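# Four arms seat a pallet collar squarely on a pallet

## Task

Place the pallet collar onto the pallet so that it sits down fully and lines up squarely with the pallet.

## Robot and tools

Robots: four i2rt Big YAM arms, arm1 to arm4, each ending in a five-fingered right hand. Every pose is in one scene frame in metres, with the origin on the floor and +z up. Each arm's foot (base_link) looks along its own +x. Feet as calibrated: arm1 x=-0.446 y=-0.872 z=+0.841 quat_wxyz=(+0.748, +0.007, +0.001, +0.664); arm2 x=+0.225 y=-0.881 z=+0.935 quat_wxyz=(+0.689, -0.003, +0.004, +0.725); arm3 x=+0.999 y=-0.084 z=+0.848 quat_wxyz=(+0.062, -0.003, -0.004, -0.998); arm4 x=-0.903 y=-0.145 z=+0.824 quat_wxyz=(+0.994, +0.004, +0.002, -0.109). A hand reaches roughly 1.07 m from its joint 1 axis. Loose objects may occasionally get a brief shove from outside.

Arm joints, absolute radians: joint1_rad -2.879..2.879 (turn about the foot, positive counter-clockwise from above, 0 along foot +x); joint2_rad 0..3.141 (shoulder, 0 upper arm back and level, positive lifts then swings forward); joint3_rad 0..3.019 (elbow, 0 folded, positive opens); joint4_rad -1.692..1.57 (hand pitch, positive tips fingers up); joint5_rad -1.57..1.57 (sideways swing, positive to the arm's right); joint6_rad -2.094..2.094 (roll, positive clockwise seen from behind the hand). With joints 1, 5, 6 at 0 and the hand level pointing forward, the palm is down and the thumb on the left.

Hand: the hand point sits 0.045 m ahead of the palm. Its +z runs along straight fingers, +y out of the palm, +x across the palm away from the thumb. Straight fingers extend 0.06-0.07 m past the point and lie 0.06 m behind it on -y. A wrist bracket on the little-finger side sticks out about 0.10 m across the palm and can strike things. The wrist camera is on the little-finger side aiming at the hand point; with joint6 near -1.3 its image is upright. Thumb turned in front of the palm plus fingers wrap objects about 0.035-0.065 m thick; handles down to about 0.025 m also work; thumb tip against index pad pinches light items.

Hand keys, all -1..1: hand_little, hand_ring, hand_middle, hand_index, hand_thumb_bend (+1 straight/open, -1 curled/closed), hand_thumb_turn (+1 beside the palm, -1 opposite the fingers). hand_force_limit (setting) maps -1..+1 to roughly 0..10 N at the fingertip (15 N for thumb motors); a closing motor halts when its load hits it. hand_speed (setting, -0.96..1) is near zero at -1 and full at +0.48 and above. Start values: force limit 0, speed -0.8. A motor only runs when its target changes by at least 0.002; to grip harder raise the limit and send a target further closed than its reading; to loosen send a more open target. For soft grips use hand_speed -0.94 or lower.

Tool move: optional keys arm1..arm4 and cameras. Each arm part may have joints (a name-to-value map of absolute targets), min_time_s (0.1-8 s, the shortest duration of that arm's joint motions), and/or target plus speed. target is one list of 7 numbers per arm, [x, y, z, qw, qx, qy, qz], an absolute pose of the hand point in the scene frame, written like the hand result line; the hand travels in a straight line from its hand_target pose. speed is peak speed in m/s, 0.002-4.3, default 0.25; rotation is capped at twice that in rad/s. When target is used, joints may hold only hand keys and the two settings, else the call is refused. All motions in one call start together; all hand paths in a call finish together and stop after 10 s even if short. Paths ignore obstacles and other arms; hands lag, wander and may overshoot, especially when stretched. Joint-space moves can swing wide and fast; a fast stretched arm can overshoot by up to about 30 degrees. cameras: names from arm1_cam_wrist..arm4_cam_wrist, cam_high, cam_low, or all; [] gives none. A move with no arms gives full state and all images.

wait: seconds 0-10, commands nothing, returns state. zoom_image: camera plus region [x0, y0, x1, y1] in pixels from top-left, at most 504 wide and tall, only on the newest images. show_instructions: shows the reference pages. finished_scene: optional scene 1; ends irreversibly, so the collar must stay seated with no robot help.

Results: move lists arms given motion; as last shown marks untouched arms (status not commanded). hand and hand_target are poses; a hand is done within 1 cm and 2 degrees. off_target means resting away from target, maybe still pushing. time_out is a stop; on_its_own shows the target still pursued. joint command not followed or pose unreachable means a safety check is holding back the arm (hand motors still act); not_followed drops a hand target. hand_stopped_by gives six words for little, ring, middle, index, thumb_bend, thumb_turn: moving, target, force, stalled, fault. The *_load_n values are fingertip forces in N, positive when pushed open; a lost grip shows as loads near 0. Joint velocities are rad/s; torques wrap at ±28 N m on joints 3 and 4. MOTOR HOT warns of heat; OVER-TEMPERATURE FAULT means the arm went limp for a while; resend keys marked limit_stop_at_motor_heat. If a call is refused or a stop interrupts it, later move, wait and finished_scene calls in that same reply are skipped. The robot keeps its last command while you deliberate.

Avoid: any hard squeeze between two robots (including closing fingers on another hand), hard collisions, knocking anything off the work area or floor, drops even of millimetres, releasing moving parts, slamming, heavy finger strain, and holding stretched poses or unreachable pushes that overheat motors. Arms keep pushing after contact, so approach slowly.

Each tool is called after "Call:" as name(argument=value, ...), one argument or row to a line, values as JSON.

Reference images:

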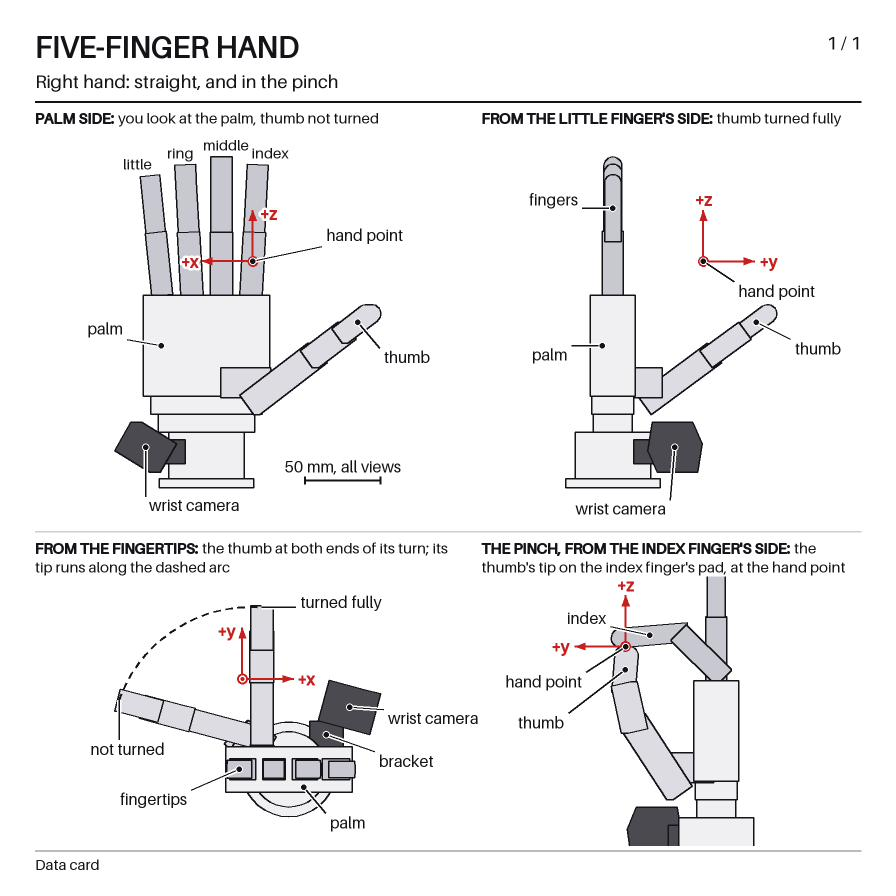

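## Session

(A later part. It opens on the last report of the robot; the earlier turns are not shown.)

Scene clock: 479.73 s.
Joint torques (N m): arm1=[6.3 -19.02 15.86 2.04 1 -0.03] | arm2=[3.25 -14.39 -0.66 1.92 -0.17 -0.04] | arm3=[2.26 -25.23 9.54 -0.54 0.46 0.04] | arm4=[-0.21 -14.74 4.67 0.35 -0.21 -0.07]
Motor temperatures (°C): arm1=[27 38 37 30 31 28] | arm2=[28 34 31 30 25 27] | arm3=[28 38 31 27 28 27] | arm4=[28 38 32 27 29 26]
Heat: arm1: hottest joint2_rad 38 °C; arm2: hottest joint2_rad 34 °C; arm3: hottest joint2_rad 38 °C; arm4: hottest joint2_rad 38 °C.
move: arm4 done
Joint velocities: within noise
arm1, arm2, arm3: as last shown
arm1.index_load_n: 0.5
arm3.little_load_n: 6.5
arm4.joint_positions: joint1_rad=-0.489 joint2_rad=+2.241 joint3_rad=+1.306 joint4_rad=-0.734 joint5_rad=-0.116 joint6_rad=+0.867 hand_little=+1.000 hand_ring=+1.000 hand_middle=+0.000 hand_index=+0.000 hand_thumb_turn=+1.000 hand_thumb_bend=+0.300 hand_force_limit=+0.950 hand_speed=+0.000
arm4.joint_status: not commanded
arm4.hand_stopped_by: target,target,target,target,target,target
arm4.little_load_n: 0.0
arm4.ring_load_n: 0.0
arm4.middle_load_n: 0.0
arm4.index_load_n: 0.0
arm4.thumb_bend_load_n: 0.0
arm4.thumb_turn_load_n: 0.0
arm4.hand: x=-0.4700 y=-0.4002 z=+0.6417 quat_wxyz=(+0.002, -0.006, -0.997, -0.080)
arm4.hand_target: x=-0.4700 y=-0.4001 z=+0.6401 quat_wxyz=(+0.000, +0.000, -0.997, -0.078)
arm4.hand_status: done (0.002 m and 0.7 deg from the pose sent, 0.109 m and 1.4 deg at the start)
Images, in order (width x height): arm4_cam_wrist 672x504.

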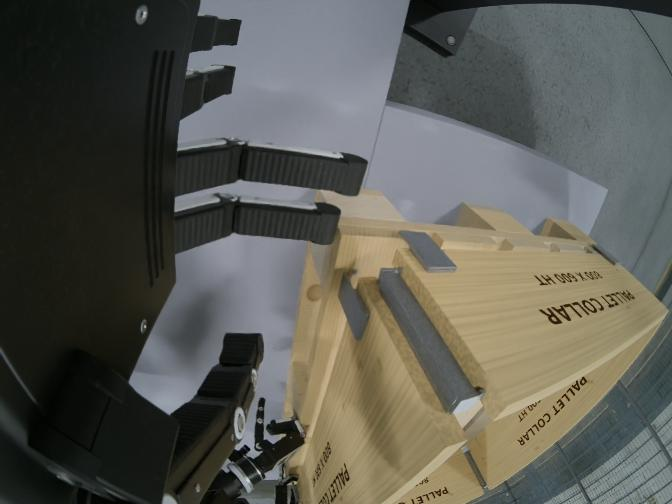

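Call:
move(
  arm4={"target":[-0.236,-0.385,0.560,0,0,0.9969,0.0785],"speed":0.25,"joints":{"hand_thumb_bend":-0.25}},
  arm3={"target":[0.362,-0.262,0.472,-0.0522,-0.0036,0.9962,0.0697],"speed":0.05,"joints":{"hand_ring":0.0,"hand_little":0.0,"hand_speed":-0.2}},
)

Call:
move(
  arm4={"target":[-0.232,-0.362,0.500,0,0,0.9969,0.0785],"speed":0.12},
  arm3={"target":[0.360,-0.250,0.470,-0.0522,-0.0036,0.9962,0.0697],"speed":0.05},
)

Call:
move(
  arm4={"target":[-0.230,-0.275,0.492,0,0,0.9969,0.0785],"speed":0.06},
  cameras=["arm3_cam_wrist","arm4_cam_wrist"],
)

Scene clock: 483.97 s.
Joint torques (N m): arm1=[6.83 -19.08 15.91 2 0.93 -0.02] | arm2=[3.31 -14.68 -0.65 1.91 -0.17 -0.04] | arm3=[1.14 -24.41 7.69 0.08 0.17 -0.13] | arm4=[-0.62 -19.43 9.51 -0.38 -0.3 0.13]
Motor temperatures (°C): arm1=[27 37 39 30 31 28] | arm2=[28 34 31 30 25 27] | arm3=[28 37 31 27 28 27] | arm4=[28 38 32 27 29 26]
Heat: arm1: hottest joint3_rad 39 °C; arm2: hottest joint2_rad 34 °C; arm3: hottest joint2_rad 37 °C; arm4: hottest joint2_rad 38 °C.
move: arm3 done; arm4 off_target
Joint velocities: within noise
arm1, arm2: as last shown
arm1.index_load_n: 0.0
arm2.hand_target: x=+0.1352 y=-0.2778 z=+0.6399 quat_wxyz=(-0.629, +0.776, +0.034, -0.028)
arm3.joint_positions: joint1_rad=+0.270 joint2_rad=+2.964 joint3_rad=+2.246 joint4_rad=-0.818 joint5_rad=+0.174 joint6_rad=-1.194 hand_little=+0.000 hand_ring=+0.000 hand_middle=+1.000 hand_index=+1.000 hand_thumb_turn=+1.000 hand_thumb_bend=+0.300 hand_force_limit=+0.950 hand_speed=-0.200
arm3.joint_status: all done
arm3.hand_stopped_by: target,target,target,target,target,target
arm3.little_load_n: 0.0
arm3.ring_load_n: 0.0
arm3.middle_load_n: 0.0
arm3.index_load_n: 0.0
arm3.thumb_bend_load_n: 0.0
arm3.thumb_turn_load_n: 0.0
arm3.hand: x=+0.3650 y=-0.2652 z=+0.4729 quat_wxyz=(+0.051, +0.007, -0.996, -0.070)
arm3.hand_target: x=+0.3621 y=-0.2621 z=+0.4721 quat_wxyz=(+0.052, +0.004, -0.996, -0.070)
arm3.hand_status: done (0.004 m and 0.4 deg from the pose sent, 0.008 m and 0.9 deg at the start)
arm4.joint_positions: joint1_rad=-0.255 joint2_rad=+2.765 joint3_rad=+2.167 joint4_rad=-1.057 joint5_rad=-0.132 joint6_rad=+1.078 hand_little=+1.000 hand_ring=+1.000 hand_middle=+0.000 hand_index=+0.000 hand_thumb_turn=+1.000 hand_thumb_bend=-0.250 hand_force_limit=+0.950 hand_speed=+0.000
arm4.joint_status: all done
arm4.hand_stopped_by: target,target,target,target,target,target
arm4.little_load_n: 0.0
arm4.ring_load_n: 0.0
arm4.middle_load_n: 0.0
arm4.index_load_n: 0.0
arm4.thumb_bend_load_n: 0.0
arm4.thumb_turn_load_n: 0.0
arm4.hand: x=-0.2466 y=-0.3771 z=+0.5549 quat_wxyz=(+0.008, +0.006, -0.997, -0.082)
arm4.hand_target: x=-0.2364 y=-0.3848 z=+0.5602 quat_wxyz=(+0.000, +0.000, -0.997, -0.078)
arm4.hand_status: off_target (0.014 m and 1.2 deg from the pose sent, 0.248 m and 0.7 deg at the start)
pictures: none

Scene clock: 485.40 s.
Joint torques (N m): arm1=[6.48 -19.25 15.91 1.99 0.99 0.04] | arm2=[3.19 -14.51 -0.68 1.85 -0.18 -0.02] | arm3=[0.09 -24.7 6.39 0.51 0.14 -0.23] | arm4=[-0.38 -20.13 9.01 0.35 -0.3 0.13]
Motor temperatures (°C): arm1=[27 37 39 30 31 28] | arm2=[28 34 31 30 25 27] | arm3=[28 37 31 27 28 27] | arm4=[28 38 33 27 28 26]
Heat: arm1: hottest joint3_rad 39 °C; arm2: hottest joint2_rad 34 °C; arm3: hottest joint2_rad 37 °C; arm4: hottest joint2_rad 38 °C.
move: arm3 off_target; arm4 off_target
Joint velocities: within noise
arm1.joint_positions: joint1_rad=-0.763 joint2_rad=+3.021 joint3_rad=+1.972 joint4_rad=+0.275 joint5_rad=-0.691 joint6_rad=-0.470 hand_little=-1.000 hand_ring=-1.000 hand_middle=-1.000 hand_index=-1.000 hand_thumb_turn=-1.000 hand_thumb_bend=+0.900 hand_force_limit=+0.700 hand_speed=+0.000
arm1.joint_status: not commanded
arm1.hand_stopped_by: target,target,target,target,target,target
arm1.little_load_n: 0.0
arm1.ring_load_n: 0.0
arm1.middle_load_n: 0.0
arm1.index_load_n: 0.0
arm1.thumb_bend_load_n: 0.0
arm1.thumb_turn_load_n: 0.0
arm1.hand: x=+0.0192 y=-0.3228 z=+0.4135 quat_wxyz=(-0.483, +0.874, -0.052, -0.020)
arm1.hand_target: x=-0.0030 y=-0.2541 z=+0.4202 quat_wxyz=(-0.502, +0.865, -0.001, -0.001)
arm1.hand_status: not commanded
arm2: as last shown
arm2.thumb_turn_load_n: 1.0
arm3.joint_positions: joint1_rad=+0.267 joint2_rad=+2.964 joint3_rad=+2.246 joint4_rad=-0.818 joint5_rad=+0.173 joint6_rad=-1.200 hand_little=+0.000 hand_ring=+0.000 hand_middle=+1.000 hand_index=+1.000 hand_thumb_turn=+1.000 hand_thumb_bend=+0.300 hand_force_limit=+0.950 hand_speed=-0.200
arm3.joint_status: not commanded
arm3.hand_stopped_by: target,target,target,target,target,target
arm3.little_load_n: 0.0
arm3.ring_load_n: 0.0
arm3.middle_load_n: 0.0
arm3.index_load_n: 0.0
arm3.thumb_bend_load_n: 0.0
arm3.thumb_turn_load_n: 0.0
arm3.hand: x=+0.3642 y=-0.2632 z=+0.4729 quat_wxyz=(+0.051, +0.008, -0.996, -0.070)
arm3.hand_target: x=+0.3602 y=-0.2501 z=+0.4702 quat_wxyz=(+0.052, +0.004, -0.996, -0.070)
arm3.hand_status: off_target (0.014 m and 0.5 deg from the pose sent, 0.016 m and 0.4 deg at the start)
arm4.joint_positions: joint1_rad=-0.230 joint2_rad=+2.884 joint3_rad=+2.220 joint4_rad=-1.013 joint5_rad=-0.134 joint6_rad=+1.109 hand_little=+1.000 hand_ring=+1.000 hand_middle=+0.000 hand_index=+0.000 hand_thumb_turn=+1.000 hand_thumb_bend=-0.250 hand_force_limit=+0.950 hand_speed=+0.000
arm4.joint_status: not commanded
arm4.hand_stopped_by: target,target,target,target,target,target
arm4.little_load_n: 0.0
arm4.ring_load_n: 0.0
arm4.middle_load_n: 0.0
arm4.index_load_n: 0.0
arm4.thumb_bend_load_n: 0.0
arm4.thumb_turn_load_n: 0.0
arm4.hand: x=-0.2517 y=-0.3545 z=+0.4901 quat_wxyz=(+0.019, +0.002, -0.996, -0.087)
arm4.hand_target: x=-0.2326 y=-0.3619 z=+0.5008 quat_wxyz=(+0.000, +0.000, -0.997, -0.078)
arm4.hand_status: off_target (0.023 m and 2.5 deg from the pose sent, 0.059 m and 1.2 deg at the start)
pictures: none

Scene clock: 487.37 s.
Joint torques (N m): arm1=[6.24 -19.43 15.87 2.14 0.96 -0.04] | arm2=[3.31 -14.62 -0.69 1.92 -0.18 0] | arm3=[-0.09 -25.7 6.58 0.47 0.13 -0.19] | arm4=[1.03 -20.48 5.57 0.53 -0.55 0.19]
Motor temperatures (°C): arm1=[27 37 40 30 31 28] | arm2=[28 34 31 30 25 27] | arm3=[28 37 30 27 28 27] | arm4=[28 38 32 27 28 26]
Heat: arm1: hottest joint3_rad 40 °C; arm2: hottest joint2_rad 34 °C; arm3: hottest joint2_rad 37 °C; arm4: hottest joint2_rad 38 °C.
move: arm4 off_target
Joint velocities: within noise
arm1, arm2, arm3: as last shown
arm1.thumb_bend_load_n: 0.5
arm2.middle_load_n: 7.0
arm2.thumb_turn_load_n: 0.5
arm4.joint_positions: joint1_rad=-0.126 joint2_rad=+2.828 joint3_rad=+2.075 joint4_rad=-0.881 joint5_rad=-0.134 joint6_rad=+1.221 hand_little=+1.000 hand_ring=+1.000 hand_middle=+0.000 hand_index=+0.000 hand_thumb_turn=+1.000 hand_thumb_bend=-0.250 hand_force_limit=+0.950 hand_speed=+0.000
arm4.joint_status: not commanded
arm4.hand_stopped_by: target,target,target,target,target,target
arm4.little_load_n: 0.0
arm4.ring_load_n: 0.0
arm4.middle_load_n: 0.0
arm4.index_load_n: 0.0
arm4.thumb_bend_load_n: 0.0
arm4.thumb_turn_load_n: 0.0
arm4.hand: x=-0.2391 y=-0.2841 z=+0.4847 quat_wxyz=(+0.008, +0.000, -0.997, -0.077)
arm4.hand_target: x=-0.2301 y=-0.2750 z=+0.4921 quat_wxyz=(+0.000, +0.000, -0.997, -0.079)
arm4.hand_status: off_target (0.015 m and 1.0 deg from the pose sent, 0.082 m and 2.5 deg at the start)
Images, in order (width x height): arm3_cam_wrist 672x504, arm4_cam_wrist 672x504.

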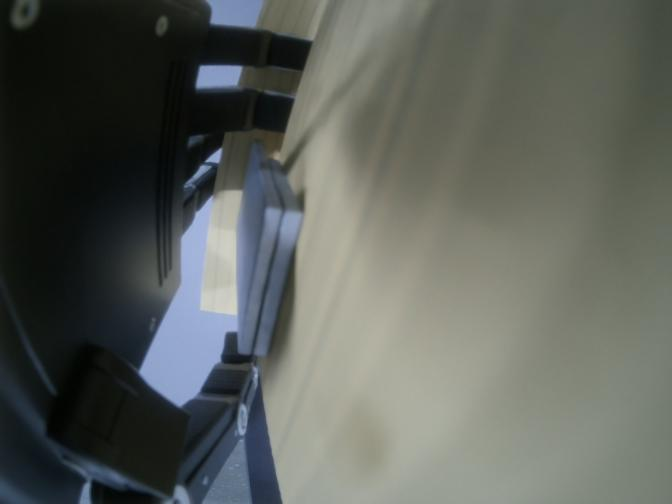

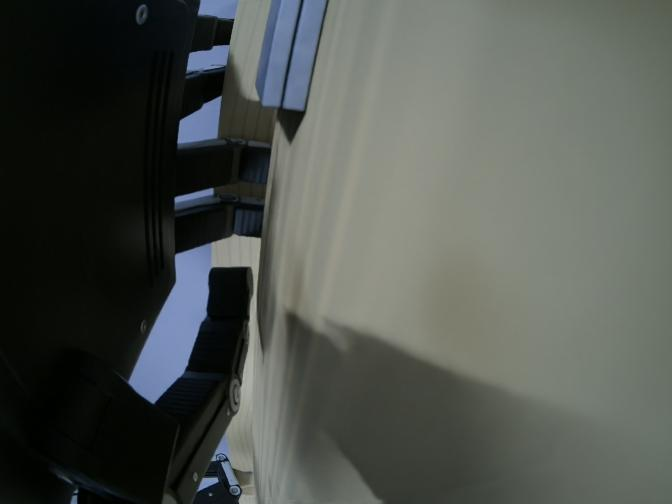

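Call:
move(
  arm3={"target":[0.360,-0.240,0.471,-0.0522,-0.0036,0.9962,0.0697],"speed":0.05},
)

Call:
move(
  arm3={"joints":{"hand_force_limit":0.3,"hand_speed":-0.85,"hand_ring":-0.45,"hand_little":-0.45}},
  arm4={"joints":{"hand_force_limit":0.3,"hand_speed":-0.85,"hand_index":-0.45,"hand_middle":-0.45}},
  cameras=["arm3_cam_wrist","arm4_cam_wrist"],
)

Scene clock: 488.43 s.
Joint torques (N m): arm1=[6.42 -18.61 15.98 2.14 0.96 0.03] | arm2=[3.14 -14.74 -0.62 1.94 -0.2 -0.03] | arm3=[-0.26 -25.52 5.96 0.51 0.37 -0.26] | arm4=[1.08 -20.54 5.59 0.54 -0.56 0.19]
Motor temperatures (°C): arm1=[27 37 40 30 31 28] | arm2=[28 34 31 30 25 27] | arm3=[28 37 30 27 28 27] | arm4=[28 38 32 27 28 26]
Heat: arm1: hottest joint3_rad 40 °C; arm2: hottest joint2_rad 34 °C; arm3: hottest joint2_rad 37 °C; arm4: hottest joint2_rad 38 °C.
move: arm3 off_target
Joint velocities: within noise
arm1, arm4: as last shown
arm1.thumb_bend_load_n: 0.0
arm2.joint_positions: joint1_rad=+0.043 joint2_rad=+2.779 joint3_rad=+1.123 joint4_rad=+1.460 joint5_rad=+0.019 joint6_rad=-0.011 hand_little=-0.325 hand_ring=-0.267 hand_middle=-0.228 hand_index=-0.228 hand_thumb_turn=-1.000 hand_thumb_bend=+0.592 hand_force_limit=+0.600 hand_speed=-0.850
arm2.joint_status: not commanded
arm2.hand_stopped_by: force,force,force,force,force,target
arm2.little_load_n: 9.5
arm2.ring_load_n: 8.0
arm2.middle_load_n: 7.5
arm2.index_load_n: 5.0
arm2.thumb_bend_load_n: 18.5
arm2.thumb_turn_load_n: 0.5
arm2.hand: x=+0.1405 y=-0.2690 z=+0.6387 quat_wxyz=(-0.631, +0.775, +0.034, -0.019)
arm2.hand_target: x=+0.1352 y=-0.2778 z=+0.6399 quat_wxyz=(-0.629, +0.776, +0.034, -0.028)
arm2.hand_status: not commanded
arm3.joint_positions: joint1_rad=+0.264 joint2_rad=+2.955 joint3_rad=+2.225 joint4_rad=-0.798 joint5_rad=+0.166 joint6_rad=-1.208 hand_little=+0.000 hand_ring=+0.000 hand_middle=+1.000 hand_index=+1.000 hand_thumb_turn=+1.000 hand_thumb_bend=+0.300 hand_force_limit=+0.950 hand_speed=-0.200
arm3.joint_status: not commanded
arm3.hand_stopped_by: target,target,target,target,target,target
arm3.little_load_n: 0.0
arm3.ring_load_n: 0.0
arm3.middle_load_n: 0.0
arm3.index_load_n: 0.5
arm3.thumb_bend_load_n: 0.0
arm3.thumb_turn_load_n: 0.0
arm3.hand: x=+0.3642 y=-0.2617 z=+0.4725 quat_wxyz=(+0.053, +0.011, -0.996, -0.065)
arm3.hand_target: x=+0.3604 y=-0.2403 z=+0.4710 quat_wxyz=(+0.052, +0.004, -0.996, -0.070)
arm3.hand_status: off_target (0.022 m and 0.9 deg from the pose sent, 0.024 m and 0.5 deg at the start)
arm4.hand: x=-0.2390 y=-0.2841 z=+0.4847 quat_wxyz=(+0.008, +0.000, -0.997, -0.077)
pictures: none

Scene clock: 489.73 s.
Joint torques (N m): arm1=[6.24 -19.25 15.76 1.95 0.99 0.02] | arm2=[3.19 -14.62 -0.66 1.89 -0.16 -0.04] | arm3=[-0.09 -25.41 6.54 0.05 0.86 -0.17] | arm4=[1.03 -20.66 5.98 -0.01 -0.65 0.16]
Motor temperatures (°C): arm1=[27 37 40 30 31 28] | arm2=[28 34 31 30 25 27] | arm3=[28 37 30 27 28 27] | arm4=[28 38 32 27 28 26]
Heat: arm1: hottest joint3_rad 40 °C; arm2: hottest joint2_rad 34 °C; arm3: hottest joint2_rad 37 °C; arm4: hottest joint2_rad 38 °C.
move: arm3 off_target; arm4 off_target
Joint velocities: within noise
arm1, arm2: as last shown
arm2.thumb_turn_load_n: 1.0
arm2.hand: x=+0.1403 y=-0.2691 z=+0.6386 quat_wxyz=(-0.631, +0.775, +0.034, -0.020)
arm2.hand_target: x=+0.1351 y=-0.2779 z=+0.6399 quat_wxyz=(-0.629, +0.776, +0.034, -0.028)
arm3.joint_positions: joint1_rad=+0.258 joint2_rad=+2.955 joint3_rad=+2.219 joint4_rad=-0.787 joint5_rad=+0.152 joint6_rad=-1.218 hand_little=-0.248 hand_ring=-0.315 hand_middle=+1.000 hand_index=+1.000 hand_thumb_turn=+1.000 hand_thumb_bend=+0.300 hand_force_limit=+0.300 hand_speed=-0.850
arm3.joint_status: hand_little off_target (ended at -0.248, target -0.450); hand_ring off_target (ended at -0.315, target -0.450); the others done
arm3.hand_stopped_by: force,force,target,target,target,target
arm3.little_load_n: 0.0
arm3.ring_load_n: 5.0
arm3.middle_load_n: 0.0
arm3.index_load_n: 0.0
arm3.thumb_bend_load_n: 0.0
arm3.thumb_turn_load_n: 0.0
arm3.hand: x=+0.3638 y=-0.2601 z=+0.4696 quat_wxyz=(+0.052, +0.013, -0.997, -0.059)
arm3.hand_target: x=+0.3605 y=-0.2401 z=+0.4710 quat_wxyz=(+0.052, +0.004, -0.996, -0.070)
arm3.hand_status: not commanded
arm4.joint_positions: joint1_rad=-0.125 joint2_rad=+2.831 joint3_rad=+2.069 joint4_rad=-0.868 joint5_rad=-0.131 joint6_rad=+1.224 hand_little=+1.000 hand_ring=+1.000 hand_middle=-0.317 hand_index=-0.343 hand_thumb_turn=+1.000 hand_thumb_bend=-0.250 hand_force_limit=+0.300 hand_speed=-0.850
arm4.joint_status: hand_middle off_target (ended at -0.317, target -0.450); hand_index off_target (ended at -0.343, target -0.450); the others done
arm4.hand_stopped_by: target,target,force,force,target,target
arm4.little_load_n: 0.0
arm4.ring_load_n: 0.0
arm4.middle_load_n: 4.0
arm4.index_load_n: 8.0
arm4.thumb_bend_load_n: 0.0
arm4.thumb_turn_load_n: 0.0
arm4.hand: x=-0.2401 y=-0.2837 z=+0.4807 quat_wxyz=(+0.007, -0.001, -0.997, -0.076)
arm4.hand_target: x=-0.2303 y=-0.2750 z=+0.4919 quat_wxyz=(+0.000, +0.000, -0.997, -0.079)
arm4.hand_status: not commanded
Images, in order (width x height): arm3_cam_wrist 672x504, arm4_cam_wrist 672x504.

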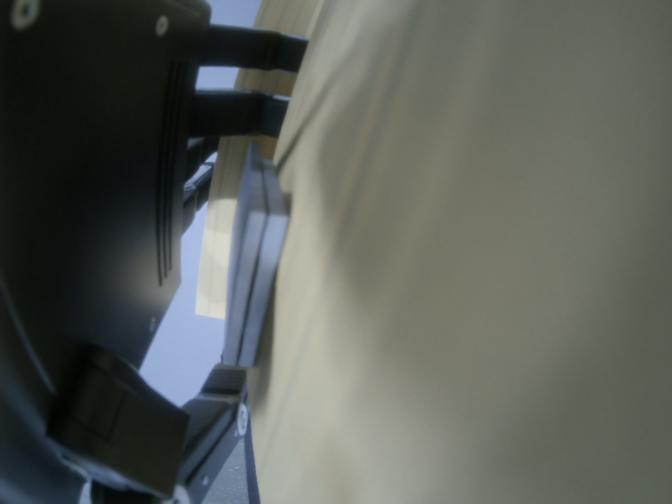

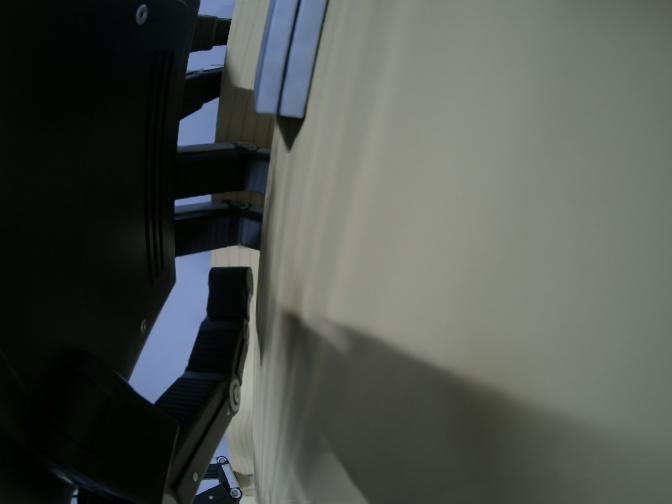

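Call:
move(
  arm3={"target":[0.360,-0.250,0.528,-0.0522,-0.0036,0.9962,0.0697],"speed":0.06},
  arm4={"target":[-0.230,-0.280,0.542,0,0,0.9969,0.0785],"speed":0.06},
  arm2={"target":[0.135,-0.285,0.655,0.629,-0.776,-0.034,0.028],"speed":0.03},
)

Call:
move(
  arm3={"joints":{"hand_force_limit":1.0,"hand_speed":-0.85,"hand_ring":-0.46,"hand_little":-0.46}},
  arm4={"joints":{"hand_force_limit":1.0,"hand_speed":-0.85,"hand_index":-0.46,"hand_middle":-0.46}},
  cameras=["arm3_cam_wrist","arm4_cam_wrist"],
)

Scene clock: 491.37 s.
Joint torques (N m): arm1=[6.71 -20.13 16.03 2 0.96 0.06] | arm2=[3.31 -15.79 -2.97 2.22 0 -0.02] | arm3=[1.32 -30.39 5.15 -1.77 1.19 -0.06] | arm4=[0.32 -25.23 5.03 -2.04 -0.95 -0.04]
Motor temperatures (°C): arm1=[27 37 41 30 31 28] | arm2=[28 34 31 30 25 27] | arm3=[28 37 30 27 28 27] | arm4=[28 38 32 27 28 26]
Heat: arm1: hottest joint3_rad 41 °C; arm2: hottest joint2_rad 34 °C; arm3: hottest joint2_rad 37 °C; arm4: hottest joint2_rad 38 °C.
move: arm2 off_target; arm3 off_target; arm4 off_target
Joint velocities: within noise
arm1: as last shown
arm2.joint_positions: joint1_rad=+0.042 joint2_rad=+2.756 joint3_rad=+1.108 joint4_rad=+1.460 joint5_rad=+0.016 joint6_rad=-0.011 hand_little=-0.325 hand_ring=-0.267 hand_middle=-0.228 hand_index=-0.228 hand_thumb_turn=-1.000 hand_thumb_bend=+0.592 hand_force_limit=+0.600 hand_speed=-0.850
arm2.joint_status: not commanded
arm2.hand_stopped_by: force,force,force,force,force,target
arm2.little_load_n: 12.5
arm2.ring_load_n: 10.0
arm2.middle_load_n: 9.5
arm2.index_load_n: 8.0
arm2.thumb_bend_load_n: 17.5
arm2.thumb_turn_load_n: 0.5
arm2.hand: x=+0.1399 y=-0.2667 z=+0.6491 quat_wxyz=(-0.634, +0.772, +0.034, -0.021)
arm2.hand_target: x=+0.1351 y=-0.2842 z=+0.6543 quat_wxyz=(-0.629, +0.776, +0.034, -0.028)
arm2.hand_status: off_target (0.020 m and 1.1 deg from the pose sent, 0.023 m and 1.0 deg at the start)
arm3.joint_positions: joint1_rad=+0.258 joint2_rad=+2.905 joint3_rad=+2.152 joint4_rad=-0.766 joint5_rad=+0.142 joint6_rad=-1.219 hand_little=-0.248 hand_ring=-0.315 hand_middle=+1.000 hand_index=+1.000 hand_thumb_turn=+1.000 hand_thumb_bend=+0.300 hand_force_limit=+0.300 hand_speed=-0.850
arm3.joint_status: not commanded
arm3.hand_stopped_by: force,force,target,target,target,target
arm3.little_load_n: 0.5
arm3.ring_load_n: 10.0
arm3.middle_load_n: 0.0
arm3.index_load_n: 0.5
arm3.thumb_bend_load_n: -0.5
arm3.thumb_turn_load_n: 0.0
arm3.hand: x=+0.3681 y=-0.2599 z=+0.4832 quat_wxyz=(+0.053, +0.013, -0.997, -0.053)
arm3.hand_target: x=+0.3592 y=-0.2503 z=+0.5251 quat_wxyz=(+0.052, +0.004, -0.996, -0.070)
arm3.hand_status: off_target (0.047 m and 2.2 deg from the pose sent, 0.059 m and 1.6 deg at the start)
arm4.joint_positions: joint1_rad=-0.124 joint2_rad=+2.792 joint3_rad=+2.020 joint4_rad=-0.857 joint5_rad=-0.121 joint6_rad=+1.237 hand_little=+1.000 hand_ring=+1.000 hand_middle=-0.317 hand_index=-0.343 hand_thumb_turn=+1.000 hand_thumb_bend=-0.250 hand_force_limit=+0.300 hand_speed=-0.850
arm4.joint_status: not commanded
arm4.hand_stopped_by: target,target,force,force,target,target
arm4.little_load_n: 0.0
arm4.ring_load_n: 0.0
arm4.middle_load_n: 3.5
arm4.index_load_n: 7.5
arm4.thumb_bend_load_n: 0.0
arm4.thumb_turn_load_n: 0.0
arm4.hand: x=-0.2443 y=-0.2834 z=+0.4918 quat_wxyz=(+0.009, -0.007, -0.997, -0.071)
arm4.hand_target: x=-0.2294 y=-0.2800 z=+0.5391 quat_wxyz=(+0.000, +0.000, -0.997, -0.079)
arm4.hand_status: off_target (0.052 m and 1.6 deg from the pose sent, 0.062 m and 0.9 deg at the start)
pictures: none

Scene clock: 491.90 s.
Joint torques (N m): arm1=[6.36 -19.43 15.75 2.04 0.98 0.03] | arm2=[3.49 -15.5 -2.71 2.21 -0.02 -0.03] | arm3=[0.15 -30.15 5.26 -1.96 1.21 -0.03] | arm4=[0.26 -25.23 5 -2.04 -1.05 -0.04]
Motor temperatures (°C): arm1=[27 37 41 30 31 28] | arm2=[28 34 31 30 25 27] | arm3=[28 37 30 27 28 27] | arm4=[28 38 32 27 28 26]
Heat: arm1: hottest joint3_rad 41 °C; arm2: hottest joint2_rad 34 °C; arm3: hottest joint2_rad 37 °C; arm4: hottest joint2_rad 38 °C.
move: arm3 off_target; arm4 off_target
Joint velocities: within noise
arm1, arm2: as last shown
arm1.ring_load_n: 0.5
arm2.joint_positions: joint1_rad=+0.042 joint2_rad=+2.751 joint3_rad=+1.106 joint4_rad=+1.460 joint5_rad=+0.016 joint6_rad=-0.011 hand_little=-0.325 hand_ring=-0.267 hand_middle=-0.228 hand_index=-0.228 hand_thumb_turn=-1.000 hand_thumb_bend=+0.592 hand_force_limit=+0.600 hand_speed=-0.850
arm2.little_load_n: 13.5
arm2.ring_load_n: 11.0
arm2.middle_load_n: 10.5
arm2.index_load_n: 8.5
arm2.thumb_bend_load_n: 17.0
arm2.hand: x=+0.1401 y=-0.2658 z=+0.6512 quat_wxyz=(-0.635, +0.772, +0.034, -0.021)
arm2.hand_target: x=+0.1350 y=-0.2840 z=+0.6544 quat_wxyz=(-0.629, +0.776, +0.034, -0.028)
arm3.joint_positions: joint1_rad=+0.258 joint2_rad=+2.903 joint3_rad=+2.150 joint4_rad=-0.766 joint5_rad=+0.141 joint6_rad=-1.219 hand_little=-0.299 hand_ring=-0.322 hand_middle=+1.000 hand_index=+1.000 hand_thumb_turn=+1.000 hand_thumb_bend=+0.300 hand_force_limit=+1.000 hand_speed=-0.850
arm3.joint_status: hand_little off_target (ended at -0.299, target -0.460); hand_ring off_target (ended at -0.322, target -0.460); the others done
arm3.hand_stopped_by: force,force,target,target,target,target
arm3.little_load_n: 10.0
arm3.ring_load_n: 5.0
arm3.middle_load_n: 0.0
arm3.index_load_n: 0.5
arm3.thumb_bend_load_n: 0.0
arm3.thumb_turn_load_n: 0.0
arm3.hand: x=+0.3681 y=-0.2602 z=+0.4840 quat_wxyz=(+0.052, +0.013, -0.997, -0.053)
arm3.hand_target: x=+0.3592 y=-0.2504 z=+0.5251 quat_wxyz=(+0.052, +0.004, -0.996, -0.070)
arm3.hand_status: not commanded
arm4.joint_positions: joint1_rad=-0.123 joint2_rad=+2.792 joint3_rad=+2.020 joint4_rad=-0.857 joint5_rad=-0.118 joint6_rad=+1.237 hand_little=+1.000 hand_ring=+1.000 hand_middle=-0.382 hand_index=-0.380 hand_thumb_turn=+1.000 hand_thumb_bend=-0.250 hand_force_limit=+1.000 hand_speed=-0.850
arm4.joint_status: hand_middle off_target (ended at -0.382, target -0.460); hand_index off_target (ended at -0.380, target -0.460); the others done
arm4.hand_stopped_by: target,target,force,force,target,target
arm4.little_load_n: 0.0
arm4.ring_load_n: 0.5
arm4.middle_load_n: 9.5
arm4.index_load_n: 6.5
arm4.thumb_bend_load_n: 0.0
arm4.thumb_turn_load_n: 0.0
arm4.hand: x=-0.2442 y=-0.2835 z=+0.4918 quat_wxyz=(+0.010, -0.006, -0.998, -0.069)
arm4.hand_target: x=-0.2293 y=-0.2801 z=+0.5393 quat_wxyz=(+0.000, +0.000, -0.997, -0.078)
arm4.hand_status: not commanded
Images, in order (width x height): arm3_cam_wrist 672x504, arm4_cam_wrist 672x504.

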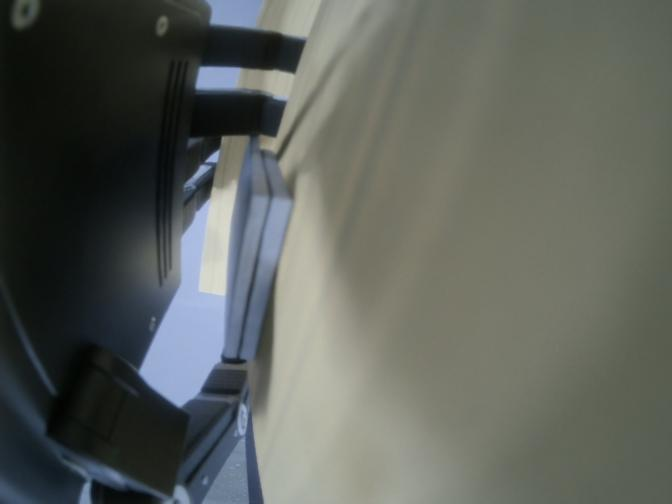

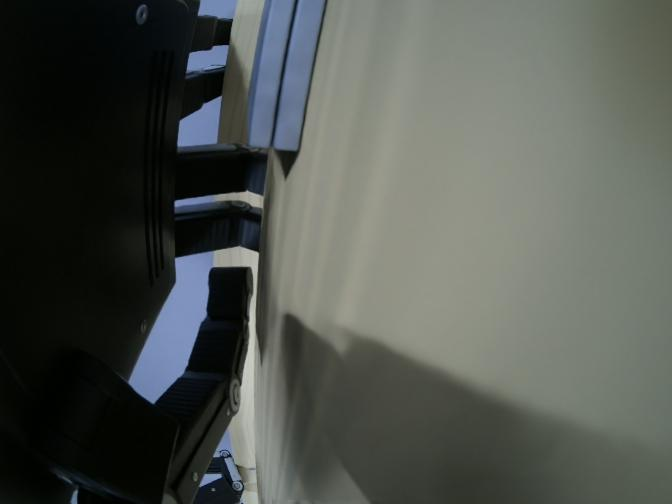

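Call:
move(
  arm3={"target":[0.358,-0.330,0.526,-0.0522,-0.0036,0.9962,0.0697],"speed":0.05},
  arm4={"target":[-0.232,-0.355,0.540,0,0,0.9969,0.0785],"speed":0.05},
  arm2={"target":[0.133,-0.318,0.650,0.629,-0.776,-0.034,0.028],"speed":0.03},
  cameras=["arm3_cam_wrist","arm4_cam_wrist","cam_low"],
)

Call:
zoom_image(
  camera="cam_low",
  region=[190, 290, 310, 380],
)

Call:
zoom_image(
  camera="cam_low",
  region=[480, 270, 600, 360],
)

Scene clock: 494.27 s.
Joint torques (N m): arm1=[6.89 -19.55 15.88 2.1 0.99 0] | arm2=[4.19 -13.33 -6.34 4.14 0.27 -0.01] | arm3=[7.65 -28.45 10.97 -1.62 0.33 0.04] | arm4=[-7.18 -23.41 9.63 -2.32 0.08 -0.24]
Motor temperatures (°C): arm1=[27 37 42 30 31 28] | arm2=[28 34 31 30 25 27] | arm3=[28 38 30 27 28 27] | arm4=[28 38 32 27 28 26]
Heat: arm1: hottest joint3_rad 42 °C; arm2: hottest joint2_rad 34 °C; arm3: hottest joint2_rad 38 °C; arm4: hottest joint2_rad 38 °C.
move: arm2 off_target; arm3 off_target; arm4 off_target
Joint velocities: within noise
arm1: as last shown
arm1.ring_load_n: 0.0
arm2.joint_positions: joint1_rad=+0.042 joint2_rad=+2.755 joint3_rad=+1.102 joint4_rad=+1.483 joint5_rad=+0.019 joint6_rad=-0.011 hand_little=-0.325 hand_ring=-0.267 hand_middle=-0.228 hand_index=-0.228 hand_thumb_turn=-1.000 hand_thumb_bend=+0.592 hand_force_limit=+0.600 hand_speed=-0.850
arm2.joint_status: not commanded
arm2.hand_stopped_by: force,force,force,force,force,target
arm2.little_load_n: 16.5
arm2.ring_load_n: 13.5
arm2.middle_load_n: 13.5
arm2.index_load_n: 12.0
arm2.thumb_bend_load_n: 15.5
arm2.thumb_turn_load_n: 1.0
arm2.hand: x=+0.1407 y=-0.2671 z=+0.6536 quat_wxyz=(-0.640, +0.767, +0.033, -0.020)
arm2.hand_target: x=+0.1335 y=-0.3130 z=+0.6486 quat_wxyz=(-0.628, +0.777, +0.034, -0.028)
arm2.hand_status: off_target (0.052 m and 1.9 deg from the pose sent, 0.053 m and 1.2 deg at the start)
arm3.joint_positions: joint1_rad=+0.271 joint2_rad=+2.968 joint3_rad=+2.305 joint4_rad=-0.919 joint5_rad=+0.170 joint6_rad=-1.126 hand_little=-0.299 hand_ring=-0.322 hand_middle=+1.000 hand_index=+1.000 hand_thumb_turn=+1.000 hand_thumb_bend=+0.300 hand_force_limit=+1.000 hand_speed=-0.850
arm3.joint_status: not commanded
arm3.hand_stopped_by: force,force,target,target,target,target
arm3.little_load_n: 4.0
arm3.ring_load_n: 7.5
arm3.middle_load_n: 0.5
arm3.index_load_n: 0.0
arm3.thumb_bend_load_n: 0.0
arm3.thumb_turn_load_n: 0.0
arm3.hand: x=+0.3684 y=-0.2689 z=+0.4888 quat_wxyz=(+0.032, -0.025, -0.996, -0.076)
arm3.hand_target: x=+0.3606 y=-0.3290 z=+0.5251 quat_wxyz=(+0.053, +0.004, -0.996, -0.068)
arm3.hand_status: off_target (0.072 m and 4.0 deg from the pose sent, 0.082 m and 2.2 deg at the start)
arm4.joint_positions: joint1_rad=-0.139 joint2_rad=+2.828 joint3_rad=+2.099 joint4_rad=-0.943 joint5_rad=-0.143 joint6_rad=+1.155 hand_little=+1.000 hand_ring=+1.000 hand_middle=-0.382 hand_index=-0.380 hand_thumb_turn=+1.000 hand_thumb_bend=-0.250 hand_force_limit=+1.000 hand_speed=-0.850
arm4.joint_status: not commanded
arm4.hand_stopped_by: target,target,force,force,target,target
arm4.little_load_n: 0.0
arm4.ring_load_n: 0.0
arm4.middle_load_n: 11.0
arm4.index_load_n: 4.0
arm4.thumb_bend_load_n: 0.0
arm4.thumb_turn_load_n: 0.0
arm4.hand: x=-0.2475 y=-0.2879 z=+0.4936 quat_wxyz=(+0.021, +0.025, -0.995, -0.089)
arm4.hand_target: x=-0.2347 y=-0.3537 z=+0.5384 quat_wxyz=(+0.000, +0.000, -0.997, -0.077)
arm4.hand_status: off_target (0.083 m and 4.0 deg from the pose sent, 0.087 m and 1.7 deg at the start)
Images, in order (width x height): arm3_cam_wrist 672x504, arm4_cam_wrist 672x504, cam_low 672x504.

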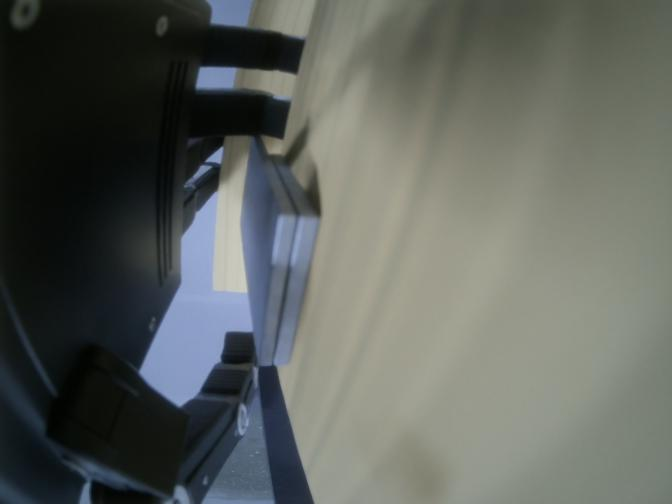

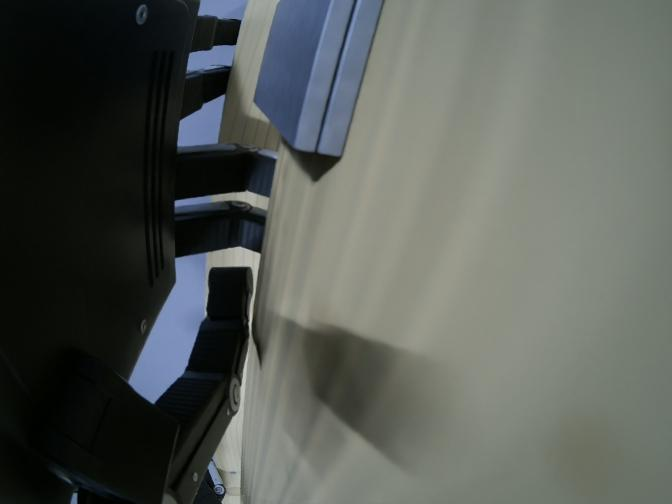

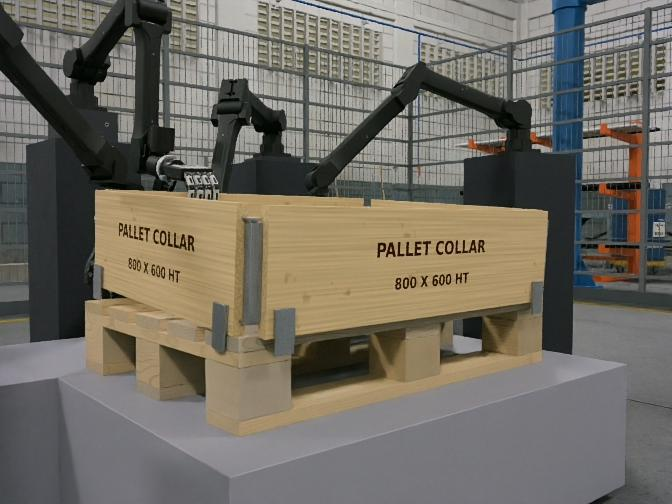

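Scaled by 4.200 from the camera's image (finer frame: 960x720).

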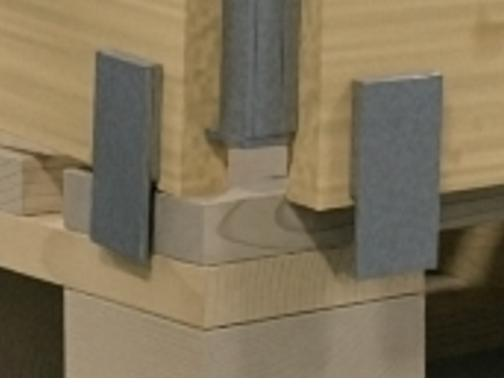

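Scaled by 4.200 from the camera's image (finer frame: 960x720).

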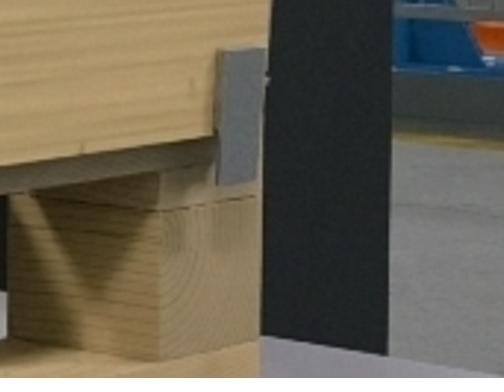

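Call:
move(
  arm3={"joints":{"joint1_rad":0.42},"min_time_s":1.5},
  arm4={"joints":{"joint1_rad":-0.29},"min_time_s":1.5},
  cameras=["arm3_cam_wrist","arm4_cam_wrist","cam_low"],
)

Call:
zoom_image(
  camera="cam_low",
  region=[190, 290, 310, 380],
)

Scene clock: 497.97 s.
Joint torques (N m): arm1=[6.24 -19.37 15.91 1.84 0.96 -0.02] | arm2=[4.54 -14.62 -6.6 3.99 -0.08 0.01] | arm3=[11.05 -29.86 10.26 -1.44 -0.54 -0.05] | arm4=[-0.67 -20.13 8.25 -0.29 -0.28 -0.08]
Motor temperatures (°C): arm1=[27 37 42 30 31 28] | arm2=[28 34 32 31 25 27] | arm3=[28 38 31 27 28 27] | arm4=[28 38 33 27 28 26]
Heat: arm1: hottest joint3_rad 42 °C; arm2: hottest joint2_rad 34 °C; arm3: hottest joint2_rad 38 °C; arm4: hottest joint2_rad 38 °C.
move: arm3 time_out; arm4 done
Joint velocities: within noise
arm1, arm2: as last shown
arm2.joint_positions: joint1_rad=+0.040 joint2_rad=+2.770 joint3_rad=+1.105 joint4_rad=+1.487 joint5_rad=+0.029 joint6_rad=-0.014 hand_little=-0.325 hand_ring=-0.267 hand_middle=-0.228 hand_index=-0.228 hand_thumb_turn=-1.000 hand_thumb_bend=+0.592 hand_force_limit=+0.600 hand_speed=-0.850
arm2.little_load_n: 19.0
arm2.ring_load_n: 14.5
arm2.index_load_n: 10.5
arm2.thumb_turn_load_n: 0.0
arm2.hand: x=+0.1445 y=-0.2706 z=+0.6467 quat_wxyz=(-0.638, +0.770, +0.030, -0.014)
arm2.hand_target: x=+0.1336 y=-0.3129 z=+0.6487 quat_wxyz=(-0.628, +0.777, +0.034, -0.028)
arm3.joint_positions: joint1_rad=+0.290 joint2_rad=+2.985 joint3_rad=+2.311 joint4_rad=-0.926 joint5_rad=+0.194 joint6_rad=-1.119 hand_little=-0.299 hand_ring=-0.321 hand_middle=+1.000 hand_index=+1.000 hand_thumb_turn=+1.000 hand_thumb_bend=+0.300 hand_force_limit=+1.000 hand_speed=-0.850
arm3.joint_status: joint1_rad time_out (moved +0.019 of +0.149)
arm3.hand_stopped_by: force,force,target,target,target,target
arm3.little_load_n: 5.0
arm3.ring_load_n: 10.5
arm3.middle_load_n: 0.0
arm3.index_load_n: 0.0
arm3.thumb_bend_load_n: 0.0
arm3.thumb_turn_load_n: 0.0
arm3.on_its_own: joint1_rad reads +0.290 and still pushes toward +0.420 since a time_out
arm3.hand: x=+0.3772 y=-0.2741 z=+0.4817 quat_wxyz=(+0.030, -0.018, -0.995, -0.090)
arm3.hand_target: x=+0.3795 y=-0.3737 z=+0.5254 quat_wxyz=(+0.056, +0.039, -0.995, -0.066)
arm3.hand_status: not commanded
arm4.joint_positions: joint1_rad=-0.286 joint2_rad=+2.782 joint3_rad=+2.123 joint4_rad=-0.989 joint5_rad=-0.133 joint6_rad=+1.140 hand_little=+1.000 hand_ring=+1.000 hand_middle=-0.383 hand_index=-0.381 hand_thumb_turn=+1.000 hand_thumb_bend=-0.250 hand_force_limit=+1.000 hand_speed=-0.850
arm4.joint_status: all done
arm4.hand_stopped_by: target,target,force,force,target,target
arm4.little_load_n: 0.0
arm4.ring_load_n: 0.0
arm4.middle_load_n: 0.0
arm4.index_load_n: 0.0
arm4.thumb_bend_load_n: 0.0
arm4.thumb_turn_load_n: 0.0
arm4.hand: x=-0.2597 y=-0.3941 z=+0.5294 quat_wxyz=(+0.006, -0.040, -0.996, -0.080)
arm4.hand_target: x=-0.2518 y=-0.4012 z=+0.5379 quat_wxyz=(-0.003, -0.036, -0.996, -0.077)
arm4.hand_status: not commanded
Images, in order (width x height): arm3_cam_wrist 672x504, arm4_cam_wrist 672x504, cam_low 672x504.

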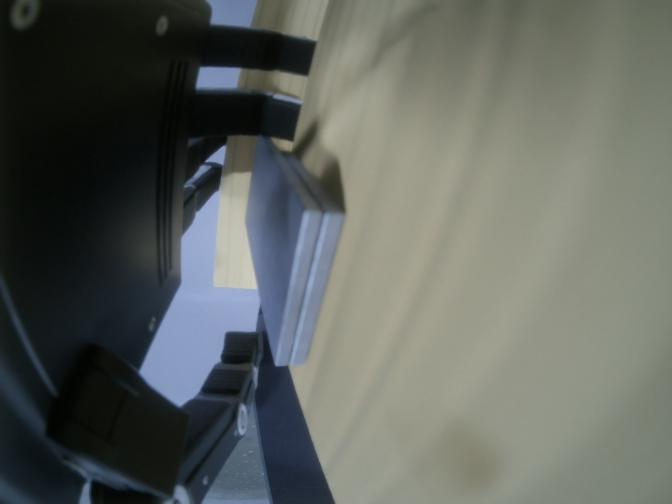

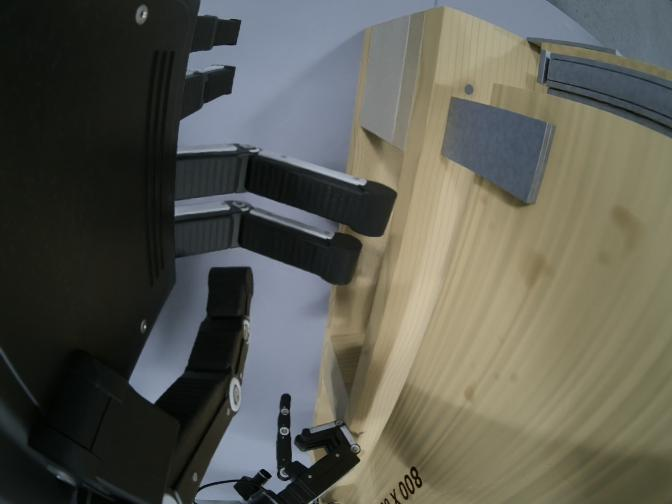

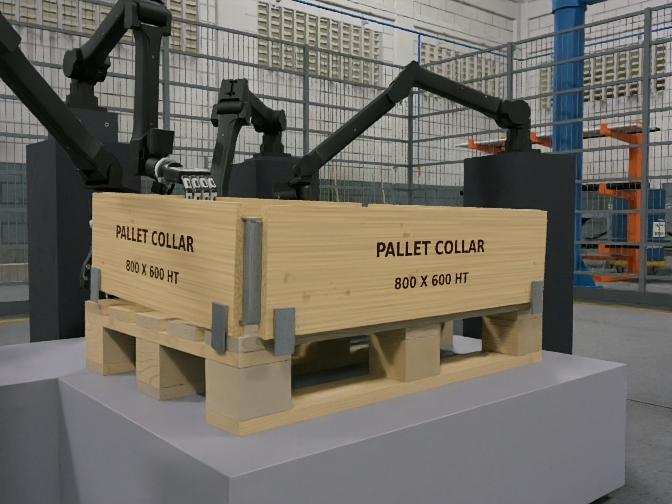

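Scaled by 4.200 from the camera's image (finer frame: 960x720).

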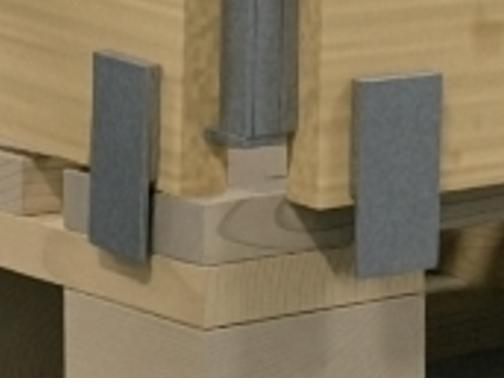

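Call:
move(
  arm3={"target":[0.368,-0.275,0.490,-0.0522,-0.0036,0.9962,0.0697],"speed":0.06},
  arm2={"target":[0.140,-0.280,0.640,0.629,-0.776,-0.034,0.028],"speed":0.04},
  arm1={"target":[0.010,-0.360,0.405,0.5,-0.866,0,0],"speed":0.1},
  arm4={"target":[-0.236,-0.385,0.510,0,0,0.9969,0.0785],"speed":0.1,"joints":{"hand_index":0.0,"hand_middle":0.0,"hand_speed":0.0}},
)

Call:
move(
  arm3={"target":[0.366,-0.270,0.471,-0.0522,-0.0036,0.9962,0.0697],"speed":0.04},
  arm1={"target":[0.010,-0.420,0.400,0.3827,-0.9239,0,0],"speed":0.15},
  arm4={"target":[-0.234,-0.358,0.500,0,0,0.9969,0.0785],"speed":0.1},
  cameras=["arm1_cam_wrist","cam_low"],
)

Scene clock: 501.37 s.
Joint torques (N m): arm1=[-0.91 -21.95 4.77 1.83 -0.59 -0.1] | arm2=[3.37 -14.51 -0.94 1.92 -0.21 -0.03] | arm3=[2.14 -28.28 5.79 -0.31 0.1 -0.17] | arm4=[0.32 -19.37 9.36 -0.36 -0.27 -0.08]
Motor temperatures (°C): arm1=[27 37 42 30 31 28] | arm2=[28 34 32 31 25 27] | arm3=[28 38 31 27 28 27] | arm4=[28 38 33 27 28 26]
Heat: arm1: hottest joint3_rad 42 °C; arm2: hottest joint2_rad 34 °C; arm3: hottest joint2_rad 38 °C; arm4: hottest joint2_rad 38 °C.
move: arm1 done; arm2 off_target; arm3 off_target; arm4 off_target
Joint velocities: within noise
arm1.joint_positions: joint1_rad=-0.799 joint2_rad=+3.015 joint3_rad=+1.859 joint4_rad=+0.372 joint5_rad=-0.749 joint6_rad=-0.587 hand_little=-1.000 hand_ring=-1.000 hand_middle=-1.000 hand_index=-1.000 hand_thumb_turn=-1.000 hand_thumb_bend=+0.900 hand_force_limit=+0.700 hand_speed=+0.000
arm1.joint_status: not commanded
arm1.hand_stopped_by: target,target,target,target,target,target
arm1.little_load_n: 0.0
arm1.ring_load_n: 0.0
arm1.middle_load_n: 0.0
arm1.index_load_n: 0.0
arm1.thumb_bend_load_n: 0.0
arm1.thumb_turn_load_n: 0.0
arm1.hand: x=+0.0048 y=-0.3621 z=+0.3975 quat_wxyz=(-0.495, +0.869, -0.006, -0.008)
arm1.hand_target: x=+0.0100 y=-0.3598 z=+0.4050 quat_wxyz=(-0.500, +0.866, +0.000, +0.000)
arm1.hand_status: done (0.009 m and 1.3 deg from the pose sent, 0.039 m and 6.7 deg at the start)
arm2.joint_positions: joint1_rad=+0.032 joint2_rad=+2.777 joint3_rad=+1.120 joint4_rad=+1.468 joint5_rad=+0.009 joint6_rad=-0.014 hand_little=-0.325 hand_ring=-0.267 hand_middle=-0.228 hand_index=-0.228 hand_thumb_turn=-1.000 hand_thumb_bend=+0.592 hand_force_limit=+0.600 hand_speed=-0.850
arm2.joint_status: not commanded
arm2.hand_stopped_by: force,force,force,force,force,target
arm2.little_load_n: 11.0
arm2.ring_load_n: 8.5
arm2.middle_load_n: 8.5
arm2.index_load_n: 6.0
arm2.thumb_bend_load_n: 18.0
arm2.thumb_turn_load_n: 0.5
arm2.hand: x=+0.1451 y=-0.2686 z=+0.6407 quat_wxyz=(-0.633, +0.773, +0.034, -0.019)
arm2.hand_target: x=+0.1400 y=-0.2798 z=+0.6399 quat_wxyz=(-0.629, +0.776, +0.034, -0.028)
arm2.hand_status: off_target (0.012 m and 1.1 deg from the pose sent, 0.012 m and 2.0 deg at the start)
arm3.joint_positions: joint1_rad=+0.279 joint2_rad=+2.961 joint3_rad=+2.225 joint4_rad=-0.814 joint5_rad=+0.177 joint6_rad=-1.170 hand_little=-0.299 hand_ring=-0.322 hand_middle=+1.000 hand_index=+1.000 hand_thumb_turn=+1.000 hand_thumb_bend=+0.300 hand_force_limit=+1.000 hand_speed=-0.850
arm3.joint_status: not commanded
arm3.hand_stopped_by: force,force,target,target,target,target
arm3.little_load_n: 1.5
arm3.ring_load_n: 4.0
arm3.middle_load_n: 0.0
arm3.index_load_n: 0.0
arm3.thumb_bend_load_n: 0.0
arm3.thumb_turn_load_n: 0.0
arm3.hand: x=+0.3757 y=-0.2674 z=+0.4693 quat_wxyz=(+0.046, -0.001, -0.996, -0.073)
arm3.hand_target: x=+0.3680 y=-0.2751 z=+0.4896 quat_wxyz=(+0.052, +0.004, -0.996, -0.070)
arm3.hand_status: off_target (0.023 m and 0.9 deg from the pose sent, 0.013 m and 4.2 deg at the start; pose on its path clipped on 5 of 72 steps)
arm4.joint_positions: joint1_rad=-0.266 joint2_rad=+2.873 joint3_rad=+2.252 joint4_rad=-1.031 joint5_rad=-0.133 joint6_rad=+1.098 hand_little=+1.000 hand_ring=+1.000 hand_middle=+0.000 hand_index=+0.000 hand_thumb_turn=+1.000 hand_thumb_bend=-0.250 hand_force_limit=+1.000 hand_speed=+0.000
arm4.joint_status: all done
arm4.hand_stopped_by: target,target,target,target,target,target
arm4.little_load_n: 0.0
arm4.ring_load_n: 0.0
arm4.middle_load_n: 0.0
arm4.index_load_n: 0.5
arm4.thumb_bend_load_n: 0.0
arm4.thumb_turn_load_n: 0.0
arm4.hand: x=-0.2469 y=-0.3847 z=+0.5061 quat_wxyz=(+0.008, -0.009, -0.997, -0.082)
arm4.hand_target: x=-0.2363 y=-0.3849 z=+0.5101 quat_wxyz=(+0.000, +0.000, -0.997, -0.078)
arm4.hand_status: off_target (0.012 m and 1.4 deg from the pose sent, 0.032 m and 4.7 deg at the start)
pictures: none

Scene clock: 502.97 s.
Joint torques (N m): arm1=[-1.14 -22.3 4.64 0.75 -0.34 -0.09] | arm2=[3.02 -14.04 -0.88 1.89 -0.19 -0.02] | arm3=[1.67 -24 8.9 -0.08 0.18 -0.16] | arm4=[0.26 -20.01 6.57 0.53 -0.32 0.13]
Motor temperatures (°C): arm1=[27 37 42 30 31 28] | arm2=[28 34 32 31 25 27] | arm3=[28 38 31 27 28 27] | arm4=[28 39 33 27 28 26]
Heat: arm1: hottest joint3_rad 42 °C; arm2: hottest joint2_rad 34 °C; arm3: hottest joint2_rad 38 °C; arm4: hottest joint2_rad 39 °C.
move: arm1 done; arm3 done; arm4 done
Joint velocities: within noise
arm1.joint_positions: joint1_rad=-0.816 joint2_rad=+2.923 joint3_rad=+1.784 joint4_rad=+0.105 joint5_rad=-0.602 joint6_rad=-0.772 hand_little=-1.000 hand_ring=-1.000 hand_middle=-1.000 hand_index=-1.000 hand_thumb_turn=-1.000 hand_thumb_bend=+0.900 hand_force_limit=+0.700 hand_speed=+0.000
arm1.joint_status: not commanded
arm1.hand_stopped_by: target,target,target,target,target,target
arm1.little_load_n: 0.5
arm1.ring_load_n: 0.0
arm1.middle_load_n: 0.0
arm1.index_load_n: 0.5
arm1.thumb_bend_load_n: 0.0
arm1.thumb_turn_load_n: 0.0
arm1.hand: x=+0.0059 y=-0.4160 z=+0.3952 quat_wxyz=(-0.385, +0.923, +0.001, -0.002)
arm1.hand_target: x=+0.0098 y=-0.4200 z=+0.3998 quat_wxyz=(-0.383, +0.924, +0.000, +0.000)
arm1.hand_status: done (0.007 m and 0.4 deg from the pose sent, 0.058 m and 14.3 deg at the start)
arm2: as last shown
arm2.joint_positions: joint1_rad=+0.032 joint2_rad=+2.777 joint3_rad=+1.120 joint4_rad=+1.466 joint5_rad=+0.009 joint6_rad=-0.014 hand_little=-0.325 hand_ring=-0.267 hand_middle=-0.228 hand_index=-0.228 hand_thumb_turn=-1.000 hand_thumb_bend=+0.592 hand_force_limit=+0.600 hand_speed=-0.850
arm2.ring_load_n: 9.0
arm2.middle_load_n: 8.0
arm2.hand: x=+0.1452 y=-0.2688 z=+0.6404 quat_wxyz=(-0.633, +0.774, +0.034, -0.019)
arm2.hand_target: x=+0.1400 y=-0.2798 z=+0.6398 quat_wxyz=(-0.629, +0.776, +0.034, -0.028)
arm3.joint_positions: joint1_rad=+0.277 joint2_rad=+2.962 joint3_rad=+2.225 joint4_rad=-0.813 joint5_rad=+0.175 joint6_rad=-1.176 hand_little=-0.299 hand_ring=-0.322 hand_middle=+1.000 hand_index=+1.000 hand_thumb_turn=+1.000 hand_thumb_bend=+0.300 hand_force_limit=+1.000 hand_speed=-0.850
arm3.joint_status: not commanded
arm3.hand_stopped_by: force,force,target,target,target,target
arm3.little_load_n: 1.0
arm3.ring_load_n: 4.0
arm3.middle_load_n: 0.0
arm3.index_load_n: 0.0
arm3.thumb_bend_load_n: -0.5
arm3.thumb_turn_load_n: 0.0
arm3.hand: x=+0.3752 y=-0.2666 z=+0.4686 quat_wxyz=(+0.046, +0.002, -0.996, -0.072)
arm3.hand_target: x=+0.3662 y=-0.2699 z=+0.4711 quat_wxyz=(+0.053, +0.004, -0.996, -0.070)
arm3.hand_status: done (0.010 m and 0.8 deg from the pose sent, 0.010 m and 0.9 deg at the start)
arm4.joint_positions: joint1_rad=-0.230 joint2_rad=+2.873 joint3_rad=+2.237 joint4_rad=-1.004 joint5_rad=-0.134 joint6_rad=+1.113 hand_little=+1.000 hand_ring=+1.000 hand_middle=+0.000 hand_index=+0.000 hand_thumb_turn=+1.000 hand_thumb_bend=-0.250 hand_force_limit=+1.000 hand_speed=+0.000
arm4.joint_status: not commanded
arm4.hand_stopped_by: target,target,target,target,target,target
arm4.little_load_n: 0.0
arm4.ring_load_n: 0.0
arm4.middle_load_n: 0.0
arm4.index_load_n: 0.0
arm4.thumb_bend_load_n: 0.0
arm4.thumb_turn_load_n: -0.5
arm4.hand: x=-0.2378 y=-0.3614 z=+0.5015 quat_wxyz=(+0.004, +0.002, -0.997, -0.079)
arm4.hand_target: x=-0.2341 y=-0.3580 z=+0.4999 quat_wxyz=(+0.000, +0.000, -0.997, -0.079)
arm4.hand_status: done (0.005 m and 0.5 deg from the pose sent, 0.030 m and 1.4 deg at the start)
Images, in order (width x height): arm1_cam_wrist 672x504, cam_low 672x504.

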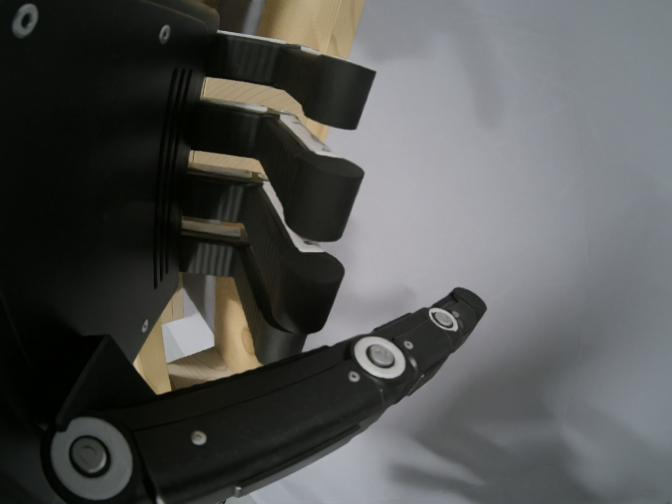

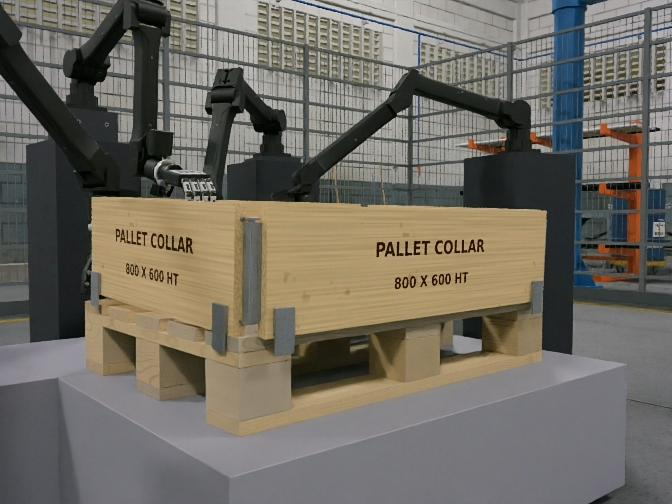

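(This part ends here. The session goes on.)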